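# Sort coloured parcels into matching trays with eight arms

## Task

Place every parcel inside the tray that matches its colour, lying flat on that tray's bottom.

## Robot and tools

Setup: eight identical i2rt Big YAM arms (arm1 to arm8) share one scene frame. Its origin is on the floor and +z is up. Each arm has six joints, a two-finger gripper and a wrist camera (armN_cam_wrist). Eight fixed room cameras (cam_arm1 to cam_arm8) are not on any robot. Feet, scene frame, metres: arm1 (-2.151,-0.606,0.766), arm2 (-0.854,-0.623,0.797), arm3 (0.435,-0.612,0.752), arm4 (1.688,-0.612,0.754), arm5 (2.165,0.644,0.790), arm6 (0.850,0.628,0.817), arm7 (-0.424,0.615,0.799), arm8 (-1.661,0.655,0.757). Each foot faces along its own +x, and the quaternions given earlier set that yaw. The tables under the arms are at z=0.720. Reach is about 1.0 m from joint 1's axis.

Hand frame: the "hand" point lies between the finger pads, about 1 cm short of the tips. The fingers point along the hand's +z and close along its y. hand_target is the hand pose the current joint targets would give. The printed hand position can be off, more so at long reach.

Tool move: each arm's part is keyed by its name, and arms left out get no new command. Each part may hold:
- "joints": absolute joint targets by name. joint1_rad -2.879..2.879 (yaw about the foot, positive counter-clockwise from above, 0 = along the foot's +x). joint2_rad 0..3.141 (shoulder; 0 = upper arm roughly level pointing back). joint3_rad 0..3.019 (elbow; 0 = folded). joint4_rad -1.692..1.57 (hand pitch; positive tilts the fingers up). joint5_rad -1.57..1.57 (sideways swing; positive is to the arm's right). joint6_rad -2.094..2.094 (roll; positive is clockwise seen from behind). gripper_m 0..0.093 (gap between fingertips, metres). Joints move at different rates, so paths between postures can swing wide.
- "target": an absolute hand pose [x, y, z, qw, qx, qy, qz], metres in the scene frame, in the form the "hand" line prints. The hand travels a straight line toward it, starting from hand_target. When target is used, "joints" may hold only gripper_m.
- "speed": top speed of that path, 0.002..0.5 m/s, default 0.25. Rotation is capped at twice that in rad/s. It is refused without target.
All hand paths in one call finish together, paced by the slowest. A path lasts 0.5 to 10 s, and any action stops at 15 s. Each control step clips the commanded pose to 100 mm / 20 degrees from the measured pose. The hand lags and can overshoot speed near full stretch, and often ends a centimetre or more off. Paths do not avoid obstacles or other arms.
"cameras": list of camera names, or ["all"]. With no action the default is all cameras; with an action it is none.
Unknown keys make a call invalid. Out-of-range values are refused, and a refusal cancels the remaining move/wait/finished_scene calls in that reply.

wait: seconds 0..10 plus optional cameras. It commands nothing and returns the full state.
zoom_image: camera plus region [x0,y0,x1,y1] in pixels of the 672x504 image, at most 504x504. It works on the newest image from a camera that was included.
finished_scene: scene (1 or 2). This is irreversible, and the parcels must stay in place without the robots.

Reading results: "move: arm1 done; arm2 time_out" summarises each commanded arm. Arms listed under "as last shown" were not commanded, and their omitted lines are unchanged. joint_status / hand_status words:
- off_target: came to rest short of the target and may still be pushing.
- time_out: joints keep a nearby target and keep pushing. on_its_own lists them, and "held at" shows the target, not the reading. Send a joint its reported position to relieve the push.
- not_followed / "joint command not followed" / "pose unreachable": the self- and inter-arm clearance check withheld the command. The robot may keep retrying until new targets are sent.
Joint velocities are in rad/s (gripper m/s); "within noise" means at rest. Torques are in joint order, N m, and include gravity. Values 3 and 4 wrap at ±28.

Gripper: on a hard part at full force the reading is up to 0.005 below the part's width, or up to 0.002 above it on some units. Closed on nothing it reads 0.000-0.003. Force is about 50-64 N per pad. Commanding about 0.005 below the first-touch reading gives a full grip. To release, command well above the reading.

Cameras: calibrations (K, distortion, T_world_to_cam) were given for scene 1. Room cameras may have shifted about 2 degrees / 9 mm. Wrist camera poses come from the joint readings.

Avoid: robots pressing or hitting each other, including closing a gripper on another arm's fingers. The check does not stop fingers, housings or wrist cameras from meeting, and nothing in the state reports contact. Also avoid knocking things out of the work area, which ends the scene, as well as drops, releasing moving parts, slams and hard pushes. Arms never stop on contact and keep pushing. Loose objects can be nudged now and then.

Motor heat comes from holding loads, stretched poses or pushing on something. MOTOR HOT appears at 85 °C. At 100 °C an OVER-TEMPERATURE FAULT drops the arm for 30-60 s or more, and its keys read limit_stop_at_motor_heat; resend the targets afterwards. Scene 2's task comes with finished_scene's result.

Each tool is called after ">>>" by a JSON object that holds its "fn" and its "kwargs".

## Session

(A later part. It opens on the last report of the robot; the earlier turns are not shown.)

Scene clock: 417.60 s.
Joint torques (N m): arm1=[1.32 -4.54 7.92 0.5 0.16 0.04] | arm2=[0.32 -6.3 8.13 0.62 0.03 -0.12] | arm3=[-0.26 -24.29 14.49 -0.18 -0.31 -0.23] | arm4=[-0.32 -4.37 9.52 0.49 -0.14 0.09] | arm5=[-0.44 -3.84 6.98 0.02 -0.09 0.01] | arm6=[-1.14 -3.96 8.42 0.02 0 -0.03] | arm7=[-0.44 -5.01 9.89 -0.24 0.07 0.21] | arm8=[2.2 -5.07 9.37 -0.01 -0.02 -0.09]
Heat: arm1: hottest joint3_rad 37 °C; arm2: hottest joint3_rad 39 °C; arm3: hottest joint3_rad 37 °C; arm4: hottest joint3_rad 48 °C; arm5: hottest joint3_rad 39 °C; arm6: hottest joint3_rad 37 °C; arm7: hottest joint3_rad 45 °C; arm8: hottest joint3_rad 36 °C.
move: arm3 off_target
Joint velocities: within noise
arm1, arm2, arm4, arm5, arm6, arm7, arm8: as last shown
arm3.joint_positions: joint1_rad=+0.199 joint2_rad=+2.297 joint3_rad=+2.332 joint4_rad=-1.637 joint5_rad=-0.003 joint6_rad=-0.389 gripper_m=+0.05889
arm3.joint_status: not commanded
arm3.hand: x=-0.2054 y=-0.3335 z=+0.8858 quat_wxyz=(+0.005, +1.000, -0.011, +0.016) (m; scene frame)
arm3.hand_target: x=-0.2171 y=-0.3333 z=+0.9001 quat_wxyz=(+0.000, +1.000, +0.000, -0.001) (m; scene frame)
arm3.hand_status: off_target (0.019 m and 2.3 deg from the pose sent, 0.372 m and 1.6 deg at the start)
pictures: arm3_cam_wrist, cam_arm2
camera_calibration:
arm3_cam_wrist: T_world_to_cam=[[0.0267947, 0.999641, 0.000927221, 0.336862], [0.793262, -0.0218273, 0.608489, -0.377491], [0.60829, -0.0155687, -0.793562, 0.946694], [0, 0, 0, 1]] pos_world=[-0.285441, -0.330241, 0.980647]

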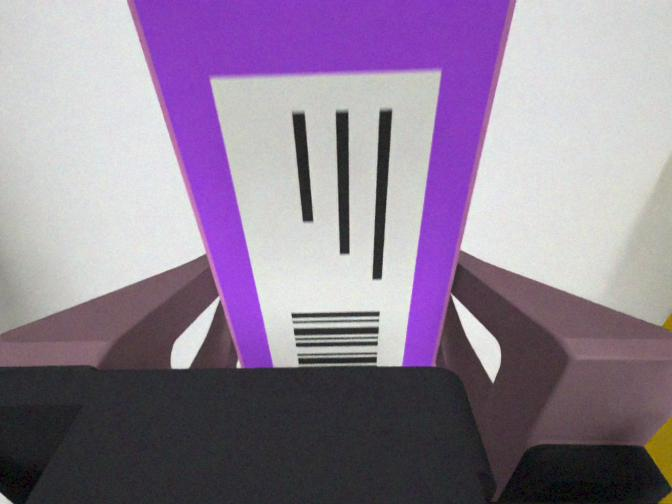

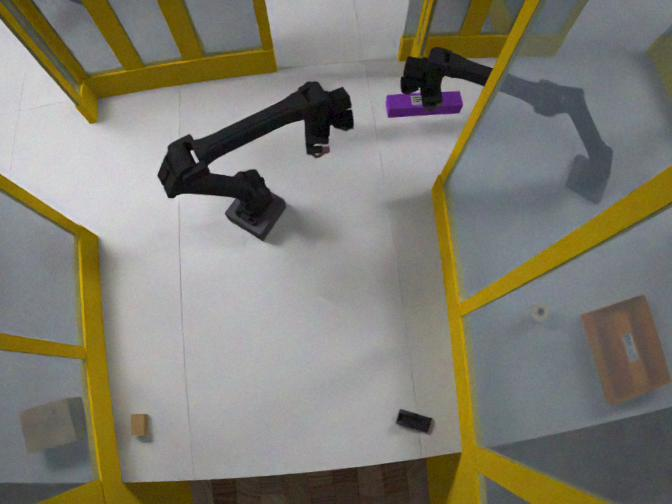

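>>> {"fn": "move", "kwargs": {"arm3": {"target":[-0.214,-0.333,0.82,0,1,0,0],"speed":0.15}, "cameras": []}}

>>> {"fn": "move", "kwargs": {"arm3": {"target":[-0.214,-0.333,0.757,0,1,0,0],"speed":0.08}, "cameras": []}}

>>> {"fn": "move", "kwargs": {"arm3": {"joints":{"gripper_m":0.093}}, "cameras": []}}

>>> {"fn": "move", "kwargs": {"arm3": {"target":[-0.214,-0.333,0.91,0,1,0,0],"speed":0.2}, "cameras": []}}

>>> {"fn": "move", "kwargs": {"arm3": {"joints":{"joint2_rad":1.0,"joint3_rad":0.95,"joint4_rad":-1.52}}, "cameras": ["cam_arm2"]}}

>>> {"fn": "move", "kwargs": {"arm2": {"target":[-0.208,-0.336,0.87,0,0,1,0]}, "cameras": ["arm2_cam_wrist"]}}

Scene clock: 427.33 s.
Joint torques (N m): arm1=[1.2 -3.72 7.87 0.53 0.16 0.05] | arm2=[0.32 -6.3 8.13 0.61 0.03 -0.13] | arm3=[-0.56 -24.94 9.37 0.58 -0.3 -0.22] | arm4=[-0.38 -4.37 9.52 0.49 -0.14 0.09] | arm5=[-0.26 -4.07 6.9 0.03 -0.07 0] | arm6=[-1.2 -4.01 8.43 0.02 0 -0.03] | arm7=[-0.62 -5.01 9.89 -0.21 0.07 0.2] | arm8=[2.14 -5.3 9.44 0.06 -0.03 -0.09]
Heat: arm1: hottest joint3_rad 37 °C; arm2: hottest joint3_rad 39 °C; arm3: hottest joint3_rad 38 °C; arm4: hottest joint3_rad 48 °C; arm5: hottest joint3_rad 39 °C; arm6: hottest joint3_rad 37 °C; arm7: hottest joint3_rad 45 °C; arm8: hottest joint3_rad 36 °C.
move: arm3 done
Joint velocities: within noise
arm1, arm4, arm7: as last shown
arm2.joint_positions: joint1_rad=-2.063 joint2_rad=+1.006 joint3_rad=+0.953 joint4_rad=-1.523 joint5_rad=+0.001 joint6_rad=+0.426 gripper_m=+0.09291
arm2.joint_status: not commanded
arm2.hand: x=-0.6191 y=-0.5195 z=+1.0183 quat_wxyz=(+0.002, -0.004, -1.000, +0.001) (m; scene frame)
arm2.hand_target: x=-0.6199 y=-0.5195 z=+1.0185 quat_wxyz=(-0.001, +0.000, -1.000, +0.000) (m; scene frame)
arm2.hand_status: not commanded
arm3.joint_positions: joint1_rad=+0.199 joint2_rad=+2.306 joint3_rad=+2.177 joint4_rad=-1.454 joint5_rad=-0.003 joint6_rad=-0.391 gripper_m=+0.05889
arm3.joint_status: not commanded
arm3.hand: x=-0.2084 y=-0.3316 z=+0.8204 quat_wxyz=(+0.001, +1.000, -0.010, +0.008) (m; scene frame)
arm3.hand_target: x=-0.2139 y=-0.3330 z=+0.8200 quat_wxyz=(+0.000, +1.000, +0.000, +0.000) (m; scene frame)
arm3.hand_status: done (0.006 m and 1.5 deg from the pose sent, 0.066 m and 2.3 deg at the start)
arm5.joint_positions: joint1_rad=+1.567 joint2_rad=+1.009 joint3_rad=+0.947 joint4_rad=-1.513 joint5_rad=+0.000 joint6_rad=-0.008 gripper_m=+0.09288
arm5.joint_status: not commanded
arm5.hand: x=+2.0962 y=+0.3942 z=+1.0062 quat_wxyz=(-0.003, +0.792, +0.611, +0.005) (m; scene frame)
arm5.hand_target: x=+2.0977 y=+0.3955 z=+1.0095 quat_wxyz=(-0.002, +0.792, +0.610, +0.003) (m; scene frame)
arm5.hand_status: not commanded
arm6.joint_positions: joint1_rad=-1.324 joint2_rad=+1.014 joint3_rad=+0.949 joint4_rad=-1.516 joint5_rad=+0.000 joint6_rad=-0.124 gripper_m=+0.09288
arm6.joint_status: not commanded
arm6.hand: x=+0.7563 y=+0.3880 z=+1.0344 quat_wxyz=(+0.003, -0.789, -0.614, -0.004) (m; scene frame)
arm6.hand_target: x=+0.7552 y=+0.3905 z=+1.0382 quat_wxyz=(+0.000, -0.793, -0.609, +0.000) (m; scene frame)
arm6.hand_status: not commanded
arm8.joint_positions: joint1_rad=+0.416 joint2_rad=+1.011 joint3_rad=+0.955 joint4_rad=-1.525 joint5_rad=-0.002 joint6_rad=+0.007 gripper_m=+0.09293
arm8.joint_status: not commanded
arm8.hand: x=-1.7097 y=+0.4029 z=+0.9782 quat_wxyz=(+0.002, -0.773, -0.634, -0.004) (m; scene frame)
arm8.hand_target: x=-1.7087 y=+0.4040 z=+0.9786 quat_wxyz=(+0.000, -0.769, -0.639, +0.000) (m; scene frame)
arm8.hand_status: not commanded
pictures: none
No camera images: "cameras" was empty.

Scene clock: 428.77 s.
Joint torques (N m): arm1=[1.14 -4.19 7.88 0.53 0.16 0.05] | arm2=[0.26 -6.3 8.13 0.62 0.03 -0.12] | arm3=[-0.38 -25.17 9.25 0.64 -0.3 -0.22] | arm4=[-0.32 -4.37 9.52 0.49 -0.14 0.09] | arm5=[-0.26 -3.96 7.05 0.13 -0.05 0.03] | arm6=[-1.2 -4.01 8.42 0.02 0.01 -0.03] | arm7=[-0.26 -4.89 9.92 -0.17 0.08 0.21] | arm8=[2.32 -4.84 9.43 0.06 -0.03 -0.09]
Heat: arm1: hottest joint3_rad 36 °C; arm2: hottest joint3_rad 39 °C; arm3: hottest joint3_rad 38 °C; arm4: hottest joint3_rad 48 °C; arm5: hottest joint3_rad 39 °C; arm6: hottest joint3_rad 37 °C; arm7: hottest joint3_rad 45 °C; arm8: hottest joint3_rad 36 °C.
move: arm3 done
Joint velocities: within noise
arm1, arm2, arm4, arm5, arm6, arm7, arm8: as last shown
arm3.joint_positions: joint1_rad=+0.199 joint2_rad=+2.347 joint3_rad=+2.088 joint4_rad=-1.323 joint5_rad=-0.003 joint6_rad=-0.391 gripper_m=+0.05889
arm3.joint_status: not commanded
arm3.hand: x=-0.2081 y=-0.3312 z=+0.7592 quat_wxyz=(+0.001, +1.000, -0.010, +0.007) (m; scene frame)
arm3.hand_target: x=-0.2139 y=-0.3329 z=+0.7569 quat_wxyz=(+0.000, +1.000, +0.000, +0.000) (m; scene frame)
arm3.hand_status: done (0.006 m and 1.4 deg from the pose sent, 0.064 m and 1.5 deg at the start)
pictures: none
No camera images: "cameras" was empty.

Scene clock: 429.40 s.
Joint torques (N m): arm1=[1.26 -3.72 7.82 0.58 0.18 0.08] | arm2=[0.32 -6.36 8.13 0.61 0.03 -0.12] | arm3=[-0.44 -25.23 9.26 0.59 -0.3 -0.21] | arm4=[-0.32 -4.37 9.52 0.49 -0.14 0.09] | arm5=[-0.26 -4.01 7.08 0.06 -0.04 0] | arm6=[-1.2 -3.96 8.42 0.01 0.01 -0.03] | arm7=[-0.26 -5.01 9.92 -0.25 0.09 0.22] | arm8=[2.37 -5.01 9.46 0.02 -0.01 -0.09]
Heat: arm1: hottest joint3_rad 36 °C; arm2: hottest joint3_rad 39 °C; arm3: hottest joint3_rad 38 °C; arm4: hottest joint3_rad 48 °C; arm5: hottest joint3_rad 39 °C; arm6: hottest joint3_rad 37 °C; arm7: hottest joint3_rad 45 °C; arm8: hottest joint3_rad 36 °C.
move: arm3 done
Joint velocities: within noise
arm1, arm2, arm4, arm5, arm6, arm7, arm8: as last shown
arm3.joint_positions: joint1_rad=+0.199 joint2_rad=+2.347 joint3_rad=+2.088 joint4_rad=-1.323 joint5_rad=-0.004 joint6_rad=-0.391 gripper_m=+0.09287
arm3.joint_status: all done
arm3.hand: x=-0.2082 y=-0.3313 z=+0.7592 quat_wxyz=(+0.001, +1.000, -0.010, +0.007) (m; scene frame)
arm3.hand_target: x=-0.2139 y=-0.3330 z=+0.7569 quat_wxyz=(+0.000, +1.000, +0.000, +0.000) (m; scene frame)
arm3.hand_status: not commanded
pictures: none
No camera images: "cameras" was empty.

Scene clock: 431.23 s.
Joint torques (N m): arm1=[1.38 -4.48 7.92 0.5 0.13 0.05] | arm2=[0.26 -6.36 8.13 0.61 0.03 -0.12] | arm3=[-0.5 -25.64 14.23 -0.17 -0.28 -0.21] | arm4=[-0.32 -4.31 9.52 0.49 -0.15 0.09] | arm5=[-0.56 -3.84 7.05 -0.05 -0.08 0.05] | arm6=[-1.14 -4.01 8.42 0.02 0.01 -0.03] | arm7=[-0.38 -5.07 9.92 -0.23 0.09 0.22] | arm8=[2.26 -4.89 9.4 -0.05 -0.01 -0.08]
Heat: arm1: hottest joint3_rad 36 °C; arm2: hottest joint3_rad 39 °C; arm3: hottest joint3_rad 38 °C; arm4: hottest joint3_rad 48 °C; arm5: hottest joint3_rad 39 °C; arm6: hottest joint3_rad 37 °C; arm7: hottest joint3_rad 45 °C; arm8: hottest joint3_rad 36 °C.
move: arm3 off_target
Joint velocities: within noise
arm1, arm2, arm4, arm5, arm6, arm8: as last shown
arm3.joint_positions: joint1_rad=+0.199 joint2_rad=+2.297 joint3_rad=+2.336 joint4_rad=-1.652 joint5_rad=-0.004 joint6_rad=-0.392 gripper_m=+0.09297
arm3.joint_status: not commanded
arm3.hand: x=-0.2026 y=-0.3348 z=+0.8875 quat_wxyz=(+0.007, +1.000, -0.010, +0.022) (m; scene frame)
arm3.hand_target: x=-0.2128 y=-0.3334 z=+0.9101 quat_wxyz=(+0.000, +1.000, +0.000, -0.001) (m; scene frame)
arm3.hand_status: off_target (0.025 m and 2.8 deg from the pose sent, 0.151 m and 1.4 deg at the start; pose on its path clipped on 7 of 55 steps)
arm7.joint_positions: joint1_rad=-0.316 joint2_rad=+1.005 joint3_rad=+0.953 joint4_rad=-1.510 joint5_rad=-0.004 joint6_rad=-0.010 gripper_m=+0.09396
arm7.joint_status: not commanded
arm7.hand: x=-0.2737 y=+0.4022 z=+1.0195 quat_wxyz=(-0.004, -0.456, -0.890, -0.001) (m; scene frame)
arm7.hand_target: x=-0.2762 y=+0.4048 z=+1.0196 quat_wxyz=(+0.000, -0.460, -0.888, -0.001) (m; scene frame)
arm7.hand_status: not commanded
pictures: none
No camera images: "cameras" was empty.

Scene clock: 433.27 s.
Joint torques (N m): arm1=[1.2 -4.13 7.88 0.57 0.16 0.03] | arm2=[0.32 -6.36 8.13 0.61 0.03 -0.12] | arm3=[-0.44 -7.53 9.22 0.36 -0.3 -0.21] | arm4=[-0.32 -4.37 9.52 0.49 -0.14 0.09] | arm5=[-0.32 -3.78 7.02 0.03 -0.07 0.05] | arm6=[-1.26 -4.01 8.43 0.02 0.01 -0.03] | arm7=[-0.38 -5.07 9.92 -0.25 0.08 0.22] | arm8=[2.2 -4.78 9.35 -0.02 -0.03 -0.1]
Heat: arm1: hottest joint3_rad 36 °C; arm2: hottest joint3_rad 39 °C; arm3: hottest joint2_rad 37 °C; arm4: hottest joint3_rad 48 °C; arm5: hottest joint3_rad 39 °C; arm6: hottest joint3_rad 37 °C; arm7: hottest joint3_rad 45 °C; arm8: hottest joint3_rad 36 °C.
move: arm3 done
Joint velocities: within noise
arm1, arm2, arm4, arm5, arm6, arm7, arm8: as last shown
arm3.joint_positions: joint1_rad=+0.199 joint2_rad=+1.015 joint3_rad=+0.948 joint4_rad=-1.527 joint5_rad=-0.004 joint6_rad=-0.392 gripper_m=+0.09297
arm3.joint_status: all done
arm3.hand: x=+0.2002 y=-0.5112 z=+0.9678 quat_wxyz=(+0.003, +1.000, -0.009, +0.013) (m; scene frame)
arm3.hand_target: x=+0.1988 y=-0.5121 z=+0.9718 quat_wxyz=(+0.000, +1.000, +0.000, +0.001) (m; scene frame)
arm3.hand_status: not commanded
pictures: cam_arm2

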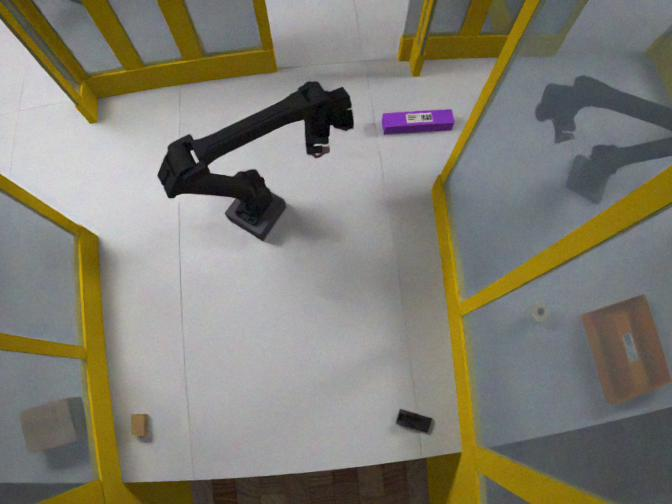

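Scene clock: 436.23 s.
Joint torques (N m): arm1=[1.32 -4.31 7.84 0.46 0.16 0.05] | arm2=[0.32 -25.17 11.84 0.1 0.03 -0.13] | arm3=[-0.38 -7.53 9.24 0.42 -0.29 -0.21] | arm4=[-0.32 -4.31 9.52 0.49 -0.15 0.09] | arm5=[-0.44 -4.31 7.12 0.12 -0.05 0.04] | arm6=[-1.2 -4.01 8.43 0.02 0.01 -0.03] | arm7=[-0.15 -4.95 9.95 -0.28 0.09 0.2] | arm8=[2.37 -4.89 9.4 -0.01 -0.01 -0.09]
Heat: arm1: hottest joint3_rad 36 °C; arm2: hottest joint3_rad 39 °C; arm3: hottest joint3_rad 37 °C; arm4: hottest joint3_rad 48 °C; arm5: hottest joint3_rad 39 °C; arm6: hottest joint3_rad 37 °C; arm7: hottest joint3_rad 45 °C; arm8: hottest joint3_rad 36 °C.
move: arm2 off_target
Joint velocities: within noise
arm1, arm3, arm4, arm5, arm6, arm7, arm8: as last shown
arm2.joint_positions: joint1_rad=-2.063 joint2_rad=+2.288 joint3_rad=+2.143 joint4_rad=-1.439 joint5_rad=+0.001 joint6_rad=+0.426 gripper_m=+0.09291
arm2.joint_status: not commanded
arm2.hand: x=-0.2173 y=-0.3408 z=+0.8675 quat_wxyz=(+0.006, -0.004, -1.000, +0.003) (m; scene frame)
arm2.hand_target: x=-0.2084 y=-0.3361 z=+0.8700 quat_wxyz=(-0.001, +0.000, -1.000, +0.000) (m; scene frame)
arm2.hand_status: off_target (0.011 m and 0.9 deg from the pose sent, 0.474 m and 0.5 deg at the start)
pictures: arm2_cam_wrist
camera_calibration:
arm2_cam_wrist: T_world_to_cam=[[-0.0128247, -0.999753, 0.0181496, -0.360491], [-0.804778, 0.0210926, 0.593202, -0.677848], [-0.593438, -0.0069988, -0.804849, 0.687498], [0, 0, 0, 1]] pos_world=[-0.142153, -0.341292, 0.961976]

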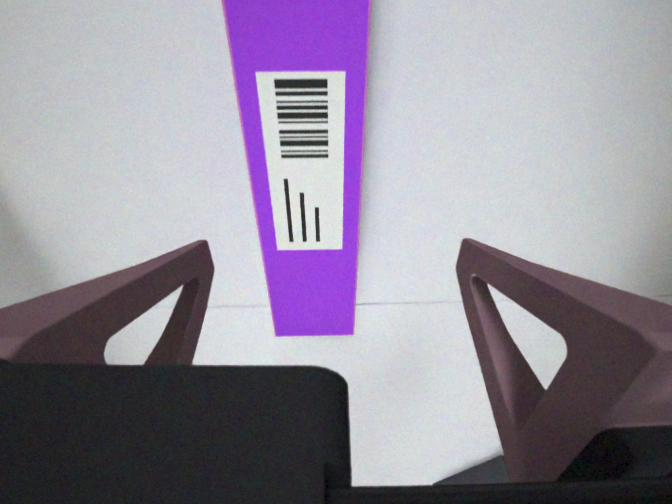

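>>> {"fn": "move", "kwargs": {"arm2": {"target":[-0.209,-0.320,0.82,0,0,1,0]}, "cameras": []}}

>>> {"fn": "move", "kwargs": {"arm2": {"target":[-0.209,-0.320,0.757,0,0,1,0],"speed":0.12}, "cameras": ["arm2_cam_wrist"]}}

>>> {"fn": "move", "kwargs": {"arm2": {"joints":{"gripper_m":0.055}}, "cameras": []}}

>>> {"fn": "move", "kwargs": {"arm2": {"target":[-0.209,-0.320,0.91,0,0,1,0],"speed":0.2}, "cameras": []}}

>>> {"fn": "move", "kwargs": {"arm2": {"joints":{"joint2_rad":1.25,"joint3_rad":1.2,"joint4_rad":-1.52}}, "cameras": []}}

>>> {"fn": "move", "kwargs": {"arm2": {"joints":{"joint1_rad":-1.312,"joint6_rad":-0.054}}, "cameras": []}}

>>> {"fn": "move", "kwargs": {"arm2": {"target":[-0.575,0.031,0.90,0,-0.5736,0.8192,0]}, "cameras": ["arm2_cam_wrist","cam_arm2"]}}

Scene clock: 451.90 s.
Joint torques (N m): arm1=[0.91 -4.07 7.82 0.5 0.18 0.04] | arm2=[0.5 -26.4 8.94 0.88 0.02 0.07] | arm3=[-0.44 -7.65 9.24 0.36 -0.29 -0.21] | arm4=[-0.32 -4.37 9.52 0.5 -0.14 0.09] | arm5=[-0.38 -3.66 7.01 -0.01 -0.05 0.06] | arm6=[-1.26 -3.96 8.43 0.02 0.01 -0.03] | arm7=[-0.15 -5.13 9.92 -0.24 0.07 0.21] | arm8=[2.08 -4.95 9.47 -0.03 -0.02 -0.11]
Heat: arm1: hottest joint3_rad 36 °C; arm2: hottest joint3_rad 42 °C; arm3: hottest joint3_rad 36 °C; arm4: hottest joint3_rad 48 °C; arm5: hottest joint3_rad 39 °C; arm6: hottest joint3_rad 37 °C; arm7: hottest joint3_rad 46 °C; arm8: hottest joint3_rad 36 °C.
move: arm2 done
Joint velocities: arm1=[within noise] | arm2=[within noise] | arm3=[-0.005 0.005 0.012 -0.017 -0.154 0.066 0] | arm4=[within noise] | arm5=[within noise] | arm6=[within noise] | arm7=[within noise] | arm8=[within noise]
arm1.joint_positions: joint1_rad=-1.552 joint2_rad=+1.005 joint3_rad=+0.962 joint4_rad=-1.525 joint5_rad=+0.004 joint6_rad=-0.067 gripper_m=+0.09289
arm1.joint_status: not commanded
arm1.hand: x=-2.2550 y=-0.8407 z=+0.9925 quat_wxyz=(-0.004, -0.816, -0.578, +0.004) (m; scene frame)
arm1.hand_target: x=-2.2547 y=-0.8384 z=+0.9890 quat_wxyz=(-0.002, -0.818, -0.576, +0.004) (m; scene frame)
arm1.hand_status: not commanded
arm2.joint_positions: joint1_rad=-2.044 joint2_rad=+2.346 joint3_rad=+2.143 joint4_rad=-1.371 joint5_rad=+0.001 joint6_rad=+0.426 gripper_m=+0.09291
arm2.joint_status: not commanded
arm2.hand: x=-0.2116 y=-0.3241 z=+0.8279 quat_wxyz=(+0.002, +0.005, -1.000, +0.001) (m; scene frame)
arm2.hand_target: x=-0.2092 y=-0.3200 z=+0.8200 quat_wxyz=(+0.000, +0.000, -1.000, +0.000) (m; scene frame)
arm2.hand_status: done (0.009 m and 0.6 deg from the pose sent, 0.053 m and 0.9 deg at the start)
arm3, arm5, arm6, arm7, arm8: as last shown
arm4.joint_positions: joint1_rad=-1.873 joint2_rad=+1.009 joint3_rad=+0.959 joint4_rad=-1.526 joint5_rad=-0.013 joint6_rad=+0.010 gripper_m=+0.09290
arm4.joint_status: not commanded
arm4.hand: x=+1.8475 y=-0.8134 z=+0.9758 quat_wxyz=(+0.003, -0.449, -0.893, +0.000) (m; scene frame)
arm4.hand_target: x=+1.8464 y=-0.8122 z=+0.9746 quat_wxyz=(+0.000, -0.452, -0.892, +0.000) (m; scene frame)
arm4.hand_status: not commanded
pictures: none
No camera images: "cameras" was empty.

Scene clock: 453.13 s.
Joint torques (N m): arm1=[1.44 -4.07 7.88 0.5 0.18 0.04] | arm2=[0.56 -26.58 8.39 0.92 0.02 0.07] | arm3=[-0.56 -7.59 9.22 0.38 -0.29 -0.21] | arm4=[-0.38 -4.37 9.52 0.49 -0.14 0.09] | arm5=[-1.03 -3.66 7.09 0.08 -0.07 0.05] | arm6=[-1.2 -4.01 8.43 -0.01 0.01 -0.03] | arm7=[-0.32 -4.89 9.91 -0.23 0.08 0.21] | arm8=[2.43 -4.95 9.42 -0.08 -0.03 -0.07]
Heat: arm1: hottest joint3_rad 36 °C; arm2: hottest joint3_rad 42 °C; arm3: hottest joint3_rad 35 °C; arm4: hottest joint3_rad 48 °C; arm5: hottest joint3_rad 39 °C; arm6: hottest joint3_rad 37 °C; arm7: hottest joint3_rad 46 °C; arm8: hottest joint3_rad 36 °C.
move: arm2 done
Joint velocities: within noise
arm1, arm3, arm4, arm5, arm6, arm7, arm8: as last shown
arm2.joint_positions: joint1_rad=-2.044 joint2_rad=+2.407 joint3_rad=+2.085 joint4_rad=-1.253 joint5_rad=+0.001 joint6_rad=+0.427 gripper_m=+0.09291
arm2.joint_status: not commanded
arm2.hand: x=-0.2107 y=-0.3236 z=+0.7644 quat_wxyz=(+0.002, +0.005, -1.000, +0.001) (m; scene frame)
arm2.hand_target: x=-0.2092 y=-0.3200 z=+0.7571 quat_wxyz=(+0.000, +0.000, -1.000, +0.000) (m; scene frame)
arm2.hand_status: done (0.008 m and 0.6 deg from the pose sent, 0.071 m and 0.6 deg at the start)
pictures: arm2_cam_wrist
camera_calibration:
arm2_cam_wrist: T_world_to_cam=[[0.0041791, -0.999889, 0.0143157, -0.334824], [-0.809914, 0.00501243, 0.586528, -0.613025], [-0.586534, -0.0140457, -0.809802, 0.611512], [0, 0, 0, 1]] pos_world=[-0.136425, -0.323125, 0.859553]

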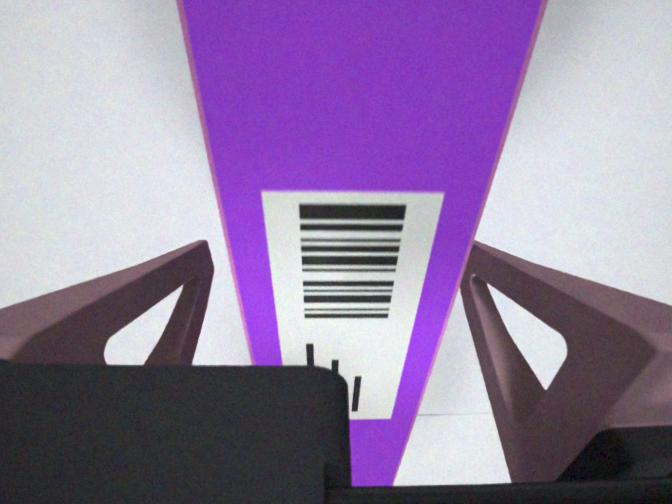

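Scene clock: 453.77 s.
Joint torques (N m): arm1=[1.08 -3.96 7.87 0.44 0.16 0.03] | arm2=[0.56 -26.58 8.43 0.92 0.03 0.07] | arm3=[-0.38 -7.47 9.22 0.39 -0.29 -0.21] | arm4=[-0.26 -4.37 9.52 0.5 -0.14 0.09] | arm5=[-0.38 -3.9 7.05 -0.01 -0.06 0.02] | arm6=[-1.14 -4.01 8.42 -0.01 0 -0.03] | arm7=[-0.38 -5.19 9.95 -0.24 0.09 0.19] | arm8=[2.08 -5.07 9.36 0.05 -0.03 -0.11]
Heat: arm1: hottest joint3_rad 36 °C; arm2: hottest joint3_rad 42 °C; arm3: hottest joint3_rad 35 °C; arm4: hottest joint3_rad 48 °C; arm5: hottest joint3_rad 39 °C; arm6: hottest joint3_rad 37 °C; arm7: hottest joint3_rad 46 °C; arm8: hottest joint3_rad 36 °C.
move: arm2 off_target
Joint velocities: within noise
arm1, arm3, arm4, arm7: as last shown
arm2.joint_positions: joint1_rad=-2.044 joint2_rad=+2.407 joint3_rad=+2.085 joint4_rad=-1.253 joint5_rad=+0.001 joint6_rad=+0.427 gripper_m=+0.05908
arm2.joint_status: gripper_m off_target (ended at +0.05911, target +0.05500)
arm2.hand: x=-0.2107 y=-0.3235 z=+0.7644 quat_wxyz=(+0.002, +0.005, -1.000, +0.001) (m; scene frame)
arm2.hand_target: x=-0.2091 y=-0.3200 z=+0.7571 quat_wxyz=(+0.000, +0.000, -1.000, +0.000) (m; scene frame)
arm2.hand_status: not commanded
arm5.joint_positions: joint1_rad=+1.567 joint2_rad=+1.009 joint3_rad=+0.947 joint4_rad=-1.513 joint5_rad=+0.000 joint6_rad=-0.008 gripper_m=+0.09288
arm5.joint_status: not commanded
arm5.hand: x=+2.0962 y=+0.3942 z=+1.0062 quat_wxyz=(-0.003, +0.792, +0.611, +0.005) (m; scene frame)
arm5.hand_target: x=+2.0977 y=+0.3955 z=+1.0095 quat_wxyz=(-0.002, +0.792, +0.610, +0.003) (m; scene frame)
arm5.hand_status: not commanded
arm6.joint_positions: joint1_rad=-1.324 joint2_rad=+1.014 joint3_rad=+0.949 joint4_rad=-1.516 joint5_rad=+0.000 joint6_rad=-0.124 gripper_m=+0.09288
arm6.joint_status: not commanded
arm6.hand: x=+0.7563 y=+0.3880 z=+1.0344 quat_wxyz=(+0.003, -0.789, -0.614, -0.004) (m; scene frame)
arm6.hand_target: x=+0.7552 y=+0.3905 z=+1.0382 quat_wxyz=(+0.000, -0.793, -0.609, +0.000) (m; scene frame)
arm6.hand_status: not commanded
arm8.joint_positions: joint1_rad=+0.416 joint2_rad=+1.011 joint3_rad=+0.955 joint4_rad=-1.525 joint5_rad=-0.002 joint6_rad=+0.007 gripper_m=+0.09293
arm8.joint_status: not commanded
arm8.hand: x=-1.7097 y=+0.4029 z=+0.9782 quat_wxyz=(+0.002, -0.773, -0.634, -0.004) (m; scene frame)
arm8.hand_target: x=-1.7087 y=+0.4040 z=+0.9786 quat_wxyz=(+0.000, -0.769, -0.639, +0.000) (m; scene frame)
arm8.hand_status: not commanded
pictures: none
No camera images: "cameras" was empty.

Scene clock: 455.40 s.
Joint torques (N m): arm1=[1.14 -3.96 7.9 0.62 0.18 0.03] | arm2=[0.56 -25.93 12.18 0.12 0.02 0.07] | arm3=[-0.44 -7.47 9.22 0.38 -0.29 -0.22] | arm4=[-0.32 -4.37 9.52 0.49 -0.14 0.09] | arm5=[-0.32 -3.43 6.97 -0.01 -0.05 0] | arm6=[-1.2 -4.07 8.43 0.02 0.01 -0.03] | arm7=[-0.26 -4.84 9.89 -0.25 0.09 0.22] | arm8=[2.14 -5.01 9.48 0.01 -0.03 -0.1]
Heat: arm1: hottest joint3_rad 36 °C; arm2: hottest joint3_rad 42 °C; arm3: hottest joint3_rad 35 °C; arm4: hottest joint3_rad 48 °C; arm5: hottest joint3_rad 39 °C; arm6: hottest joint3_rad 37 °C; arm7: hottest joint3_rad 46 °C; arm8: hottest joint3_rad 36 °C.
move: arm2 off_target
Joint velocities: within noise
arm1, arm3, arm4, arm5, arm6, arm7, arm8: as last shown
arm2.joint_positions: joint1_rad=-2.044 joint2_rad=+2.306 joint3_rad=+2.266 joint4_rad=-1.554 joint5_rad=+0.001 joint6_rad=+0.427 gripper_m=+0.05908
arm2.joint_status: not commanded
arm2.hand: x=-0.2173 y=-0.3268 z=+0.9024 quat_wxyz=(+0.010, +0.005, -1.000, +0.005) (m; scene frame)
arm2.hand_target: x=-0.2096 y=-0.3202 z=+0.9100 quat_wxyz=(+0.000, +0.000, -1.000, +0.000) (m; scene frame)
arm2.hand_status: off_target (0.013 m and 1.4 deg from the pose sent, 0.146 m and 0.6 deg at the start)
pictures: none
No camera images: "cameras" was empty.

Scene clock: 457.10 s.
Joint torques (N m): arm1=[1.14 -3.96 7.82 0.64 0.16 0.06] | arm2=[0.56 -11.28 8.47 0.59 0.02 0.07] | arm3=[-0.5 -7.59 9.26 0.38 -0.29 -0.21] | arm4=[-0.32 -4.37 9.52 0.49 -0.14 0.09] | arm5=[-0.38 -3.55 7.05 0.03 -0.06 0.04] | arm6=[-1.2 -4.07 8.43 -0.01 0.01 -0.03] | arm7=[-0.03 -5.07 9.94 -0.31 0.09 0.2] | arm8=[2.08 -5.3 9.4 0.01 -0.02 -0.11]
Heat: arm1: hottest joint3_rad 36 °C; arm2: hottest joint3_rad 42 °C; arm3: hottest joint3_rad 35 °C; arm4: hottest joint3_rad 48 °C; arm5: hottest joint3_rad 39 °C; arm6: hottest joint3_rad 37 °C; arm7: hottest joint3_rad 46 °C; arm8: hottest joint3_rad 36 °C.
move: arm2 done
Joint velocities: within noise
arm1, arm3, arm4, arm5, arm6, arm7, arm8: as last shown
arm2.joint_positions: joint1_rad=-2.044 joint2_rad=+1.262 joint3_rad=+1.198 joint4_rad=-1.523 joint5_rad=+0.001 joint6_rad=+0.427 gripper_m=+0.05908
arm2.joint_status: all done
arm2.hand: x=-0.5377 y=-0.4764 z=+1.0394 quat_wxyz=(+0.007, +0.005, -1.000, +0.003) (m; scene frame)
arm2.hand_target: x=-0.5385 y=-0.4752 z=+1.0438 quat_wxyz=(-0.001, +0.000, -1.000, +0.000) (m; scene frame)
arm2.hand_status: not commanded
pictures: none
No camera images: "cameras" was empty.

Scene clock: 458.53 s.
Joint torques (N m): arm1=[1.32 -4.13 7.77 0.53 0.17 0.02] | arm2=[0.67 -11.34 8.49 0.61 0 -0.19] | arm3=[-0.32 -7.59 9.25 0.39 -0.28 -0.22] | arm4=[-0.32 -4.31 9.52 0.49 -0.14 0.09] | arm5=[0.09 -4.01 6.95 0.18 -0.03 0] | arm6=[-1.2 -4.01 8.43 0.02 0.01 -0.03] | arm7=[-0.32 -5.13 9.94 -0.21 0.08 0.21] | arm8=[1.96 -4.95 9.43 -0.02 -0.01 -0.1]
Heat: arm1: hottest joint3_rad 36 °C; arm2: hottest joint3_rad 41 °C; arm3: hottest joint3_rad 35 °C; arm4: hottest joint3_rad 47 °C; arm5: hottest joint3_rad 39 °C; arm6: hottest joint3_rad 37 °C; arm7: hottest joint3_rad 46 °C; arm8: hottest joint3_rad 36 °C.
move: arm2 done
Joint velocities: within noise
arm1, arm3, arm4, arm5, arm6, arm8: as last shown
arm2.joint_positions: joint1_rad=-1.318 joint2_rad=+1.262 joint3_rad=+1.198 joint4_rad=-1.523 joint5_rad=+0.001 joint6_rad=-0.040 gripper_m=+0.05911
arm2.joint_status: all done
arm2.hand: x=-0.7151 y=-0.3033 z=+1.0396 quat_wxyz=(+0.006, +0.566, -0.824, +0.004) (m; scene frame)
arm2.hand_target: x=-0.7171 y=-0.3027 z=+1.0441 quat_wxyz=(-0.001, +0.574, -0.819, +0.000) (m; scene frame)
arm2.hand_status: not commanded
arm7.joint_positions: joint1_rad=-0.316 joint2_rad=+1.005 joint3_rad=+0.953 joint4_rad=-1.510 joint5_rad=-0.004 joint6_rad=-0.010 gripper_m=+0.09396
arm7.joint_status: not commanded
arm7.hand: x=-0.2737 y=+0.4022 z=+1.0195 quat_wxyz=(-0.004, -0.456, -0.890, -0.001) (m; scene frame)
arm7.hand_target: x=-0.2762 y=+0.4048 z=+1.0196 quat_wxyz=(+0.000, -0.460, -0.888, -0.001) (m; scene frame)
arm7.hand_status: not commanded
pictures: none
No camera images: "cameras" was empty.

Scene clock: 461.20 s.
Joint torques (N m): arm1=[1.2 -3.96 7.82 0.51 0.19 0.06] | arm2=[0.67 -25.64 12.14 0.13 -0.01 -0.19] | arm3=[-0.32 -7.65 9.25 0.42 -0.29 -0.2] | arm4=[-0.32 -4.31 9.51 0.49 -0.14 0.09] | arm5=[-0.26 -3.78 7.1 -0.01 -0.06 0.02] | arm6=[-1.2 -4.01 8.43 0.01 0 -0.03] | arm7=[-0.5 -4.95 9.91 -0.21 0.08 0.19] | arm8=[2.2 -4.95 9.44 0.05 -0.04 -0.09]
Heat: arm1: hottest joint3_rad 36 °C; arm2: hottest joint3_rad 41 °C; arm3: hottest joint3_rad 35 °C; arm4: hottest joint3_rad 47 °C; arm5: hottest joint3_rad 39 °C; arm6: hottest joint3_rad 37 °C; arm7: hottest joint3_rad 46 °C; arm8: hottest joint3_rad 36 °C.
move: arm2 off_target
Joint velocities: within noise
arm1, arm4, arm5, arm6, arm7, arm8: as last shown
arm2.joint_positions: joint1_rad=-1.318 joint2_rad=+2.298 joint3_rad=+2.230 joint4_rad=-1.522 joint5_rad=+0.001 joint6_rad=-0.040 gripper_m=+0.05911
arm2.joint_status: not commanded
arm2.hand: x=-0.5755 y=+0.0197 z=+0.8943 quat_wxyz=(+0.008, +0.566, -0.824, +0.005) (m; scene frame)
arm2.hand_target: x=-0.5752 y=+0.0305 z=+0.8999 quat_wxyz=(-0.001, +0.573, -0.819, +0.000) (m; scene frame)
arm2.hand_status: off_target (0.013 m and 1.5 deg from the pose sent, 0.388 m and 1.3 deg at the start)
arm3.joint_positions: joint1_rad=+0.199 joint2_rad=+1.015 joint3_rad=+0.948 joint4_rad=-1.527 joint5_rad=-0.004 joint6_rad=-0.392 gripper_m=+0.09297
arm3.joint_status: not commanded
arm3.hand: x=+0.2002 y=-0.5112 z=+0.9678 quat_wxyz=(+0.003, +1.000, -0.009, +0.013) (m; scene frame)
arm3.hand_target: x=+0.1988 y=-0.5121 z=+0.9718 quat_wxyz=(+0.000, +1.000, +0.000, +0.001) (m; scene frame)
arm3.hand_status: not commanded
pictures: arm2_cam_wrist, cam_arm2
camera_calibration:
arm2_cam_wrist: T_world_to_cam=[[0.93126, -0.364159, 0.0119482, 0.531291], [-0.298347, -0.743315, 0.598725, -0.688035], [-0.20915, -0.561133, -0.800866, 0.727452], [0, 0, 0, 1]] pos_world=[-0.547897, 0.0902457, 0.988187]

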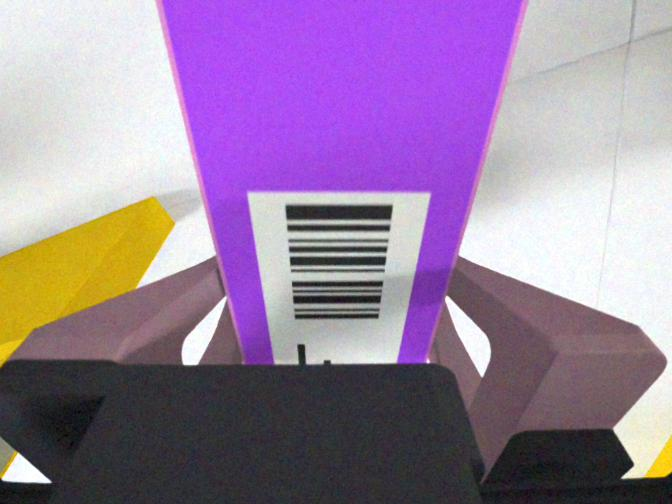

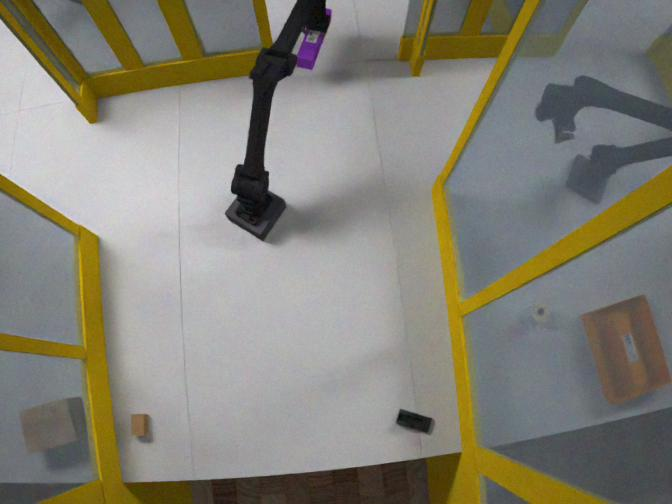

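>>> {"fn": "move", "kwargs": {"arm2": {"target":[-0.572,0.024,0.82,0,-0.5736,0.8192,0],"speed":0.15}, "cameras": []}}

>>> {"fn": "move", "kwargs": {"arm2": {"target":[-0.572,0.024,0.757,0,-0.5736,0.8192,0],"speed":0.08}, "cameras": []}}

>>> {"fn": "move", "kwargs": {"arm2": {"joints":{"gripper_m":0.093}}, "cameras": []}}

>>> {"fn": "move", "kwargs": {"arm2": {"target":[-0.572,0.022,0.91,0,-0.5736,0.8192,0],"speed":0.2}, "cameras": []}}

>>> {"fn": "move", "kwargs": {"arm2": {"joints":{"joint2_rad":1.0,"joint3_rad":0.95,"joint4_rad":-1.52}}, "arm7": {"joints":{"joint1_rad":-1.188,"joint6_rad":0.09}}, "cameras": []}}

>>> {"fn": "move", "kwargs": {"arm7": {"target":[-0.577,0.012,0.87,0,0.8192,0.5736,0]}, "cameras": ["arm7_cam_wrist","cam_arm7"]}}

Scene clock: 473.10 s.
Joint torques (N m): arm1=[0.97 -4.25 7.8 0.59 0.18 0.03] | arm2=[0.09 -26.46 8.49 0.91 -0.01 -0.2] | arm3=[-0.44 -7.77 9.24 0.38 -0.29 -0.22] | arm4=[-0.32 -4.37 9.52 0.49 -0.15 0.09] | arm5=[-0.15 -3.96 7.04 0.12 -0.07 0.02] | arm6=[-1.2 -3.96 8.42 0.02 0.01 -0.03] | arm7=[-0.32 -5.13 9.94 -0.21 0.1 0.22] | arm8=[2.08 -4.95 9.36 -0.01 -0.04 -0.09]
Heat: arm1: hottest joint3_rad 35 °C; arm2: hottest joint3_rad 41 °C; arm3: hottest joint3_rad 34 °C; arm4: hottest joint3_rad 47 °C; arm5: hottest joint3_rad 39 °C; arm6: hottest joint3_rad 37 °C; arm7: hottest joint3_rad 46 °C; arm8: hottest joint3_rad 36 °C.
move: arm2 done
Joint velocities: within noise
arm1, arm3, arm4, arm5, arm6, arm7, arm8: as last shown
arm2.joint_positions: joint1_rad=-1.318 joint2_rad=+2.330 joint3_rad=+2.106 joint4_rad=-1.352 joint5_rad=+0.001 joint6_rad=-0.048 gripper_m=+0.05911
arm2.joint_status: not commanded
arm2.hand: x=-0.5747 y=+0.0218 z=+0.8256 quat_wxyz=(+0.002, +0.569, -0.822, +0.001) (m; scene frame)
arm2.hand_target: x=-0.5719 y=+0.0240 z=+0.8201 quat_wxyz=(+0.000, +0.574, -0.819, +0.000) (m; scene frame)
arm2.hand_status: done (0.007 m and 0.7 deg from the pose sent, 0.075 m and 1.5 deg at the start)
pictures: none
No camera images: "cameras" was empty.

Scene clock: 474.50 s.
Joint torques (N m): arm1=[1.08 -4.01 7.86 0.47 0.16 0.04] | arm2=[0.03 -26.23 8.25 0.92 -0.01 -0.19] | arm3=[-0.5 -7.53 9.25 0.38 -0.3 -0.21] | arm4=[-0.32 -4.37 9.52 0.49 -0.14 0.09] | arm5=[-0.38 -3.96 6.95 0.21 -0.09 0.03] | arm6=[-1.2 -4.07 8.43 0.01 0.01 -0.03] | arm7=[-0.21 -5.13 9.95 -0.25 0.09 0.22] | arm8=[2.2 -5.25 9.48 0.02 -0.01 -0.09]
Heat: arm1: hottest joint3_rad 35 °C; arm2: hottest joint3_rad 41 °C; arm3: hottest joint3_rad 34 °C; arm4: hottest joint3_rad 47 °C; arm5: hottest joint3_rad 39 °C; arm6: hottest joint3_rad 37 °C; arm7: hottest joint3_rad 46 °C; arm8: hottest joint3_rad 36 °C.
move: arm2 done
Joint velocities: within noise
arm1.joint_positions: joint1_rad=-1.552 joint2_rad=+1.005 joint3_rad=+0.962 joint4_rad=-1.525 joint5_rad=+0.004 joint6_rad=-0.067 gripper_m=+0.09289
arm1.joint_status: not commanded
arm1.hand: x=-2.2550 y=-0.8407 z=+0.9925 quat_wxyz=(-0.004, -0.816, -0.578, +0.004) (m; scene frame)
arm1.hand_target: x=-2.2547 y=-0.8384 z=+0.9890 quat_wxyz=(-0.002, -0.818, -0.576, +0.004) (m; scene frame)
arm1.hand_status: not commanded
arm2.joint_positions: joint1_rad=-1.318 joint2_rad=+2.386 joint3_rad=+2.047 joint4_rad=-1.233 joint5_rad=+0.001 joint6_rad=-0.048 gripper_m=+0.05911
arm2.joint_status: not commanded
arm2.hand: x=-0.5742 y=+0.0231 z=+0.7659 quat_wxyz=(+0.000, +0.569, -0.822, +0.000) (m; scene frame)
arm2.hand_target: x=-0.5720 y=+0.0239 z=+0.7572 quat_wxyz=(+0.000, +0.573, -0.819, +0.000) (m; scene frame)
arm2.hand_status: done (0.009 m and 0.6 deg from the pose sent, 0.069 m and 0.7 deg at the start)
arm3, arm5, arm6, arm7, arm8: as last shown
arm4.joint_positions: joint1_rad=-1.873 joint2_rad=+1.009 joint3_rad=+0.959 joint4_rad=-1.526 joint5_rad=-0.013 joint6_rad=+0.010 gripper_m=+0.09290
arm4.joint_status: not commanded
arm4.hand: x=+1.8475 y=-0.8134 z=+0.9758 quat_wxyz=(+0.003, -0.449, -0.893, +0.000) (m; scene frame)
arm4.hand_target: x=+1.8464 y=-0.8122 z=+0.9746 quat_wxyz=(+0.000, -0.452, -0.892, +0.000) (m; scene frame)
arm4.hand_status: not commanded
pictures: none
No camera images: "cameras" was empty.

Scene clock: 475.13 s.
Joint torques (N m): arm1=[1.32 -4.13 7.88 0.54 0.15 0.05] | arm2=[0.03 -26.29 8.14 0.91 -0.01 -0.19] | arm3=[-0.44 -7.47 9.21 0.39 -0.29 -0.21] | arm4=[-0.32 -4.37 9.52 0.5 -0.14 0.09] | arm5=[-0.03 -3.72 6.89 0.09 -0.08 0.04] | arm6=[-1.2 -4.01 8.43 0.01 0.01 -0.03] | arm7=[-0.32 -5.13 9.91 -0.2 0.09 0.21] | arm8=[2.08 -5.13 9.46 0.03 -0.03 -0.09]
Heat: arm1: hottest joint3_rad 35 °C; arm2: hottest joint3_rad 41 °C; arm3: hottest joint3_rad 34 °C; arm4: hottest joint3_rad 47 °C; arm5: hottest joint3_rad 39 °C; arm6: hottest joint3_rad 37 °C; arm7: hottest joint3_rad 46 °C; arm8: hottest joint3_rad 36 °C.
move: arm2 done
Joint velocities: within noise
arm1, arm3, arm4, arm5, arm6, arm7, arm8: as last shown
arm2.joint_positions: joint1_rad=-1.318 joint2_rad=+2.386 joint3_rad=+2.047 joint4_rad=-1.233 joint5_rad=+0.001 joint6_rad=-0.048 gripper_m=+0.09281
arm2.joint_status: all done
arm2.hand: x=-0.5742 y=+0.0231 z=+0.7659 quat_wxyz=(+0.000, +0.569, -0.822, +0.000) (m; scene frame)
arm2.hand_target: x=-0.5720 y=+0.0239 z=+0.7572 quat_wxyz=(+0.000, +0.574, -0.819, +0.000) (m; scene frame)
arm2.hand_status: not commanded
pictures: none
No camera images: "cameras" was empty.

Scene clock: 476.73 s.
Joint torques (N m): arm1=[1.08 -4.07 7.77 0.57 0.17 0.02] | arm2=[-0.03 -24.94 11.85 0.16 0 -0.2] | arm3=[-0.44 -7.59 9.28 0.4 -0.3 -0.21] | arm4=[-0.32 -4.37 9.52 0.49 -0.14 0.09] | arm5=[0.09 -3.78 6.89 0.17 -0.08 0] | arm6=[-1.2 -4.01 8.43 0.01 0.01 -0.03] | arm7=[-0.26 -5.07 9.94 -0.21 0.08 0.21] | arm8=[2.37 -4.78 9.51 0.02 -0.02 -0.09]
Heat: arm1: hottest joint3_rad 35 °C; arm2: hottest joint3_rad 42 °C; arm3: hottest joint3_rad 34 °C; arm4: hottest joint3_rad 47 °C; arm5: hottest joint3_rad 39 °C; arm6: hottest joint3_rad 37 °C; arm7: hottest joint3_rad 46 °C; arm8: hottest joint3_rad 36 °C.
move: arm2 off_target
Joint velocities: within noise
arm1, arm3, arm4, arm7: as last shown
arm2.joint_positions: joint1_rad=-1.318 joint2_rad=+2.269 joint3_rad=+2.207 joint4_rad=-1.526 joint5_rad=+0.001 joint6_rad=-0.048 gripper_m=+0.09291
arm2.joint_status: not commanded
arm2.hand: x=-0.5780 y=+0.0139 z=+0.9051 quat_wxyz=(+0.007, +0.569, -0.822, +0.004) (m; scene frame)
arm2.hand_target: x=-0.5721 y=+0.0215 z=+0.9100 quat_wxyz=(+0.000, +0.573, -0.819, +0.000) (m; scene frame)
arm2.hand_status: off_target (0.011 m and 1.1 deg from the pose sent, 0.144 m and 0.6 deg at the start)
arm5.joint_positions: joint1_rad=+1.567 joint2_rad=+1.009 joint3_rad=+0.947 joint4_rad=-1.513 joint5_rad=+0.000 joint6_rad=-0.008 gripper_m=+0.09288
arm5.joint_status: not commanded
arm5.hand: x=+2.0962 y=+0.3942 z=+1.0062 quat_wxyz=(-0.003, +0.792, +0.611, +0.005) (m; scene frame)
arm5.hand_target: x=+2.0977 y=+0.3955 z=+1.0095 quat_wxyz=(-0.002, +0.792, +0.610, +0.003) (m; scene frame)
arm5.hand_status: not commanded
arm6.joint_positions: joint1_rad=-1.324 joint2_rad=+1.014 joint3_rad=+0.949 joint4_rad=-1.516 joint5_rad=+0.000 joint6_rad=-0.124 gripper_m=+0.09288
arm6.joint_status: not commanded
arm6.hand: x=+0.7563 y=+0.3880 z=+1.0344 quat_wxyz=(+0.003, -0.789, -0.614, -0.004) (m; scene frame)
arm6.hand_target: x=+0.7552 y=+0.3905 z=+1.0382 quat_wxyz=(+0.000, -0.793, -0.609, +0.000) (m; scene frame)
arm6.hand_status: not commanded
arm8.joint_positions: joint1_rad=+0.416 joint2_rad=+1.011 joint3_rad=+0.955 joint4_rad=-1.525 joint5_rad=-0.002 joint6_rad=+0.007 gripper_m=+0.09293
arm8.joint_status: not commanded
arm8.hand: x=-1.7097 y=+0.4029 z=+0.9782 quat_wxyz=(+0.002, -0.773, -0.634, -0.004) (m; scene frame)
arm8.hand_target: x=-1.7087 y=+0.4040 z=+0.9786 quat_wxyz=(+0.000, -0.769, -0.639, +0.000) (m; scene frame)
arm8.hand_status: not commanded
pictures: none
No camera images: "cameras" was empty.

Scene clock: 478.63 s.
Joint torques (N m): arm1=[1.08 -3.96 7.69 0.51 0.15 0.05] | arm2=[-0.09 -6.36 8.14 0.65 0 -0.19] | arm3=[-0.38 -7.47 9.26 0.36 -0.29 -0.22] | arm4=[-0.32 -4.37 9.52 0.49 -0.14 0.09] | arm5=[-0.5 -4.07 6.91 0.2 -0.05 0.05] | arm6=[-1.14 -4.01 8.42 0.01 0 -0.03] | arm7=[-1.2 -5.19 9.88 -0.25 0.03 0.21] | arm8=[2.14 -4.78 9.43 -0.05 -0.01 -0.1]
Heat: arm1: hottest joint3_rad 35 °C; arm2: hottest joint3_rad 41 °C; arm3: hottest joint3_rad 34 °C; arm4: hottest joint3_rad 47 °C; arm5: hottest joint3_rad 39 °C; arm6: hottest joint3_rad 37 °C; arm7: hottest joint3_rad 46 °C; arm8: hottest joint3_rad 36 °C.
move: arm2 done; arm7 done
Joint velocities: within noise
arm1, arm3, arm4, arm5, arm6, arm8: as last shown
arm2.joint_positions: joint1_rad=-1.318 joint2_rad=+1.006 joint3_rad=+0.953 joint4_rad=-1.523 joint5_rad=+0.001 joint6_rad=-0.049 gripper_m=+0.09291
arm2.joint_status: all done
arm2.hand: x=-0.7516 y=-0.3878 z=+1.0183 quat_wxyz=(+0.002, +0.569, -0.822, +0.001) (m; scene frame)
arm2.hand_target: x=-0.7511 y=-0.3887 z=+1.0186 quat_wxyz=(-0.001, +0.573, -0.819, +0.000) (m; scene frame)
arm2.hand_status: not commanded
arm7.joint_positions: joint1_rad=-1.179 joint2_rad=+1.005 joint3_rad=+0.953 joint4_rad=-1.510 joint5_rad=-0.002 joint6_rad=+0.081 gripper_m=+0.09397
arm7.joint_status: all done
arm7.hand: x=-0.4873 y=+0.3625 z=+1.0195 quat_wxyz=(-0.003, -0.813, -0.582, +0.002) (m; scene frame)
arm7.hand_target: x=-0.4890 y=+0.3667 z=+1.0196 quat_wxyz=(+0.001, -0.818, -0.575, +0.000) (m; scene frame)
arm7.hand_status: not commanded
pictures: none
No camera images: "cameras" was empty.

Scene clock: 481.23 s.
Joint torques (N m): arm1=[1.32 -4.01 7.8 0.47 0.2 0.05] | arm2=[-0.09 -6.36 8.13 0.65 0 -0.19] | arm3=[-0.38 -7.59 9.26 0.38 -0.29 -0.21] | arm4=[-0.32 -4.37 9.52 0.5 -0.14 0.09] | arm5=[-0.38 -3.78 6.9 0.02 -0.09 0.03] | arm6=[-1.2 -4.07 8.42 -0.01 0.01 -0.03] | arm7=[-0.44 -15.44 14.58 -0.38 -0.02 0.21] | arm8=[2.32 -5.01 9.39 -0.05 -0.01 -0.1]
Heat: arm1: hottest joint3_rad 35 °C; arm2: hottest joint3_rad 41 °C; arm3: hottest joint3_rad 34 °C; arm4: hottest joint3_rad 47 °C; arm5: hottest joint3_rad 39 °C; arm6: hottest joint3_rad 37 °C; arm7: hottest joint3_rad 46 °C; arm8: hottest joint3_rad 36 °C.
move: arm7 off_target
Joint velocities: within noise
arm1, arm2, arm3, arm4, arm5, arm6, arm8: as last shown
arm7.joint_positions: joint1_rad=-1.179 joint2_rad=+2.032 joint3_rad=+1.679 joint4_rad=-1.246 joint5_rad=-0.002 joint6_rad=+0.091 gripper_m=+0.09397
arm7.joint_status: not commanded
arm7.hand: x=-0.5714 y=+0.0304 z=+0.8594 quat_wxyz=(+0.009, -0.816, -0.578, -0.012) (m; scene frame)
arm7.hand_target: x=-0.5767 y=+0.0130 z=+0.8703 quat_wxyz=(+0.000, -0.819, -0.574, +0.000) (m; scene frame)
arm7.hand_status: off_target (0.022 m and 1.8 deg from the pose sent, 0.391 m and 1.2 deg at the start)
pictures: arm7_cam_wrist, cam_arm7
camera_calibration:
arm7_cam_wrist: T_world_to_cam=[[-0.948405, 0.316725, 0.0146048, -0.567326], [0.262817, 0.759548, 0.59499, -0.377863], [0.177355, 0.56813, -0.8036, 0.896022], [0, 0, 0, 1]] pos_world=[-0.59766, -0.0423663, 0.953154]

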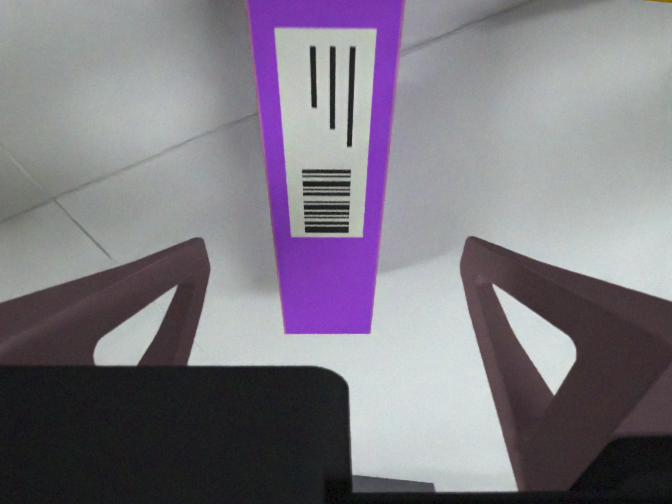

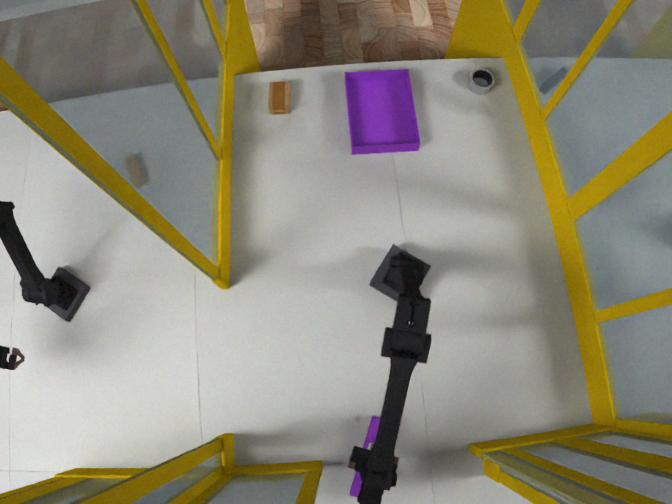

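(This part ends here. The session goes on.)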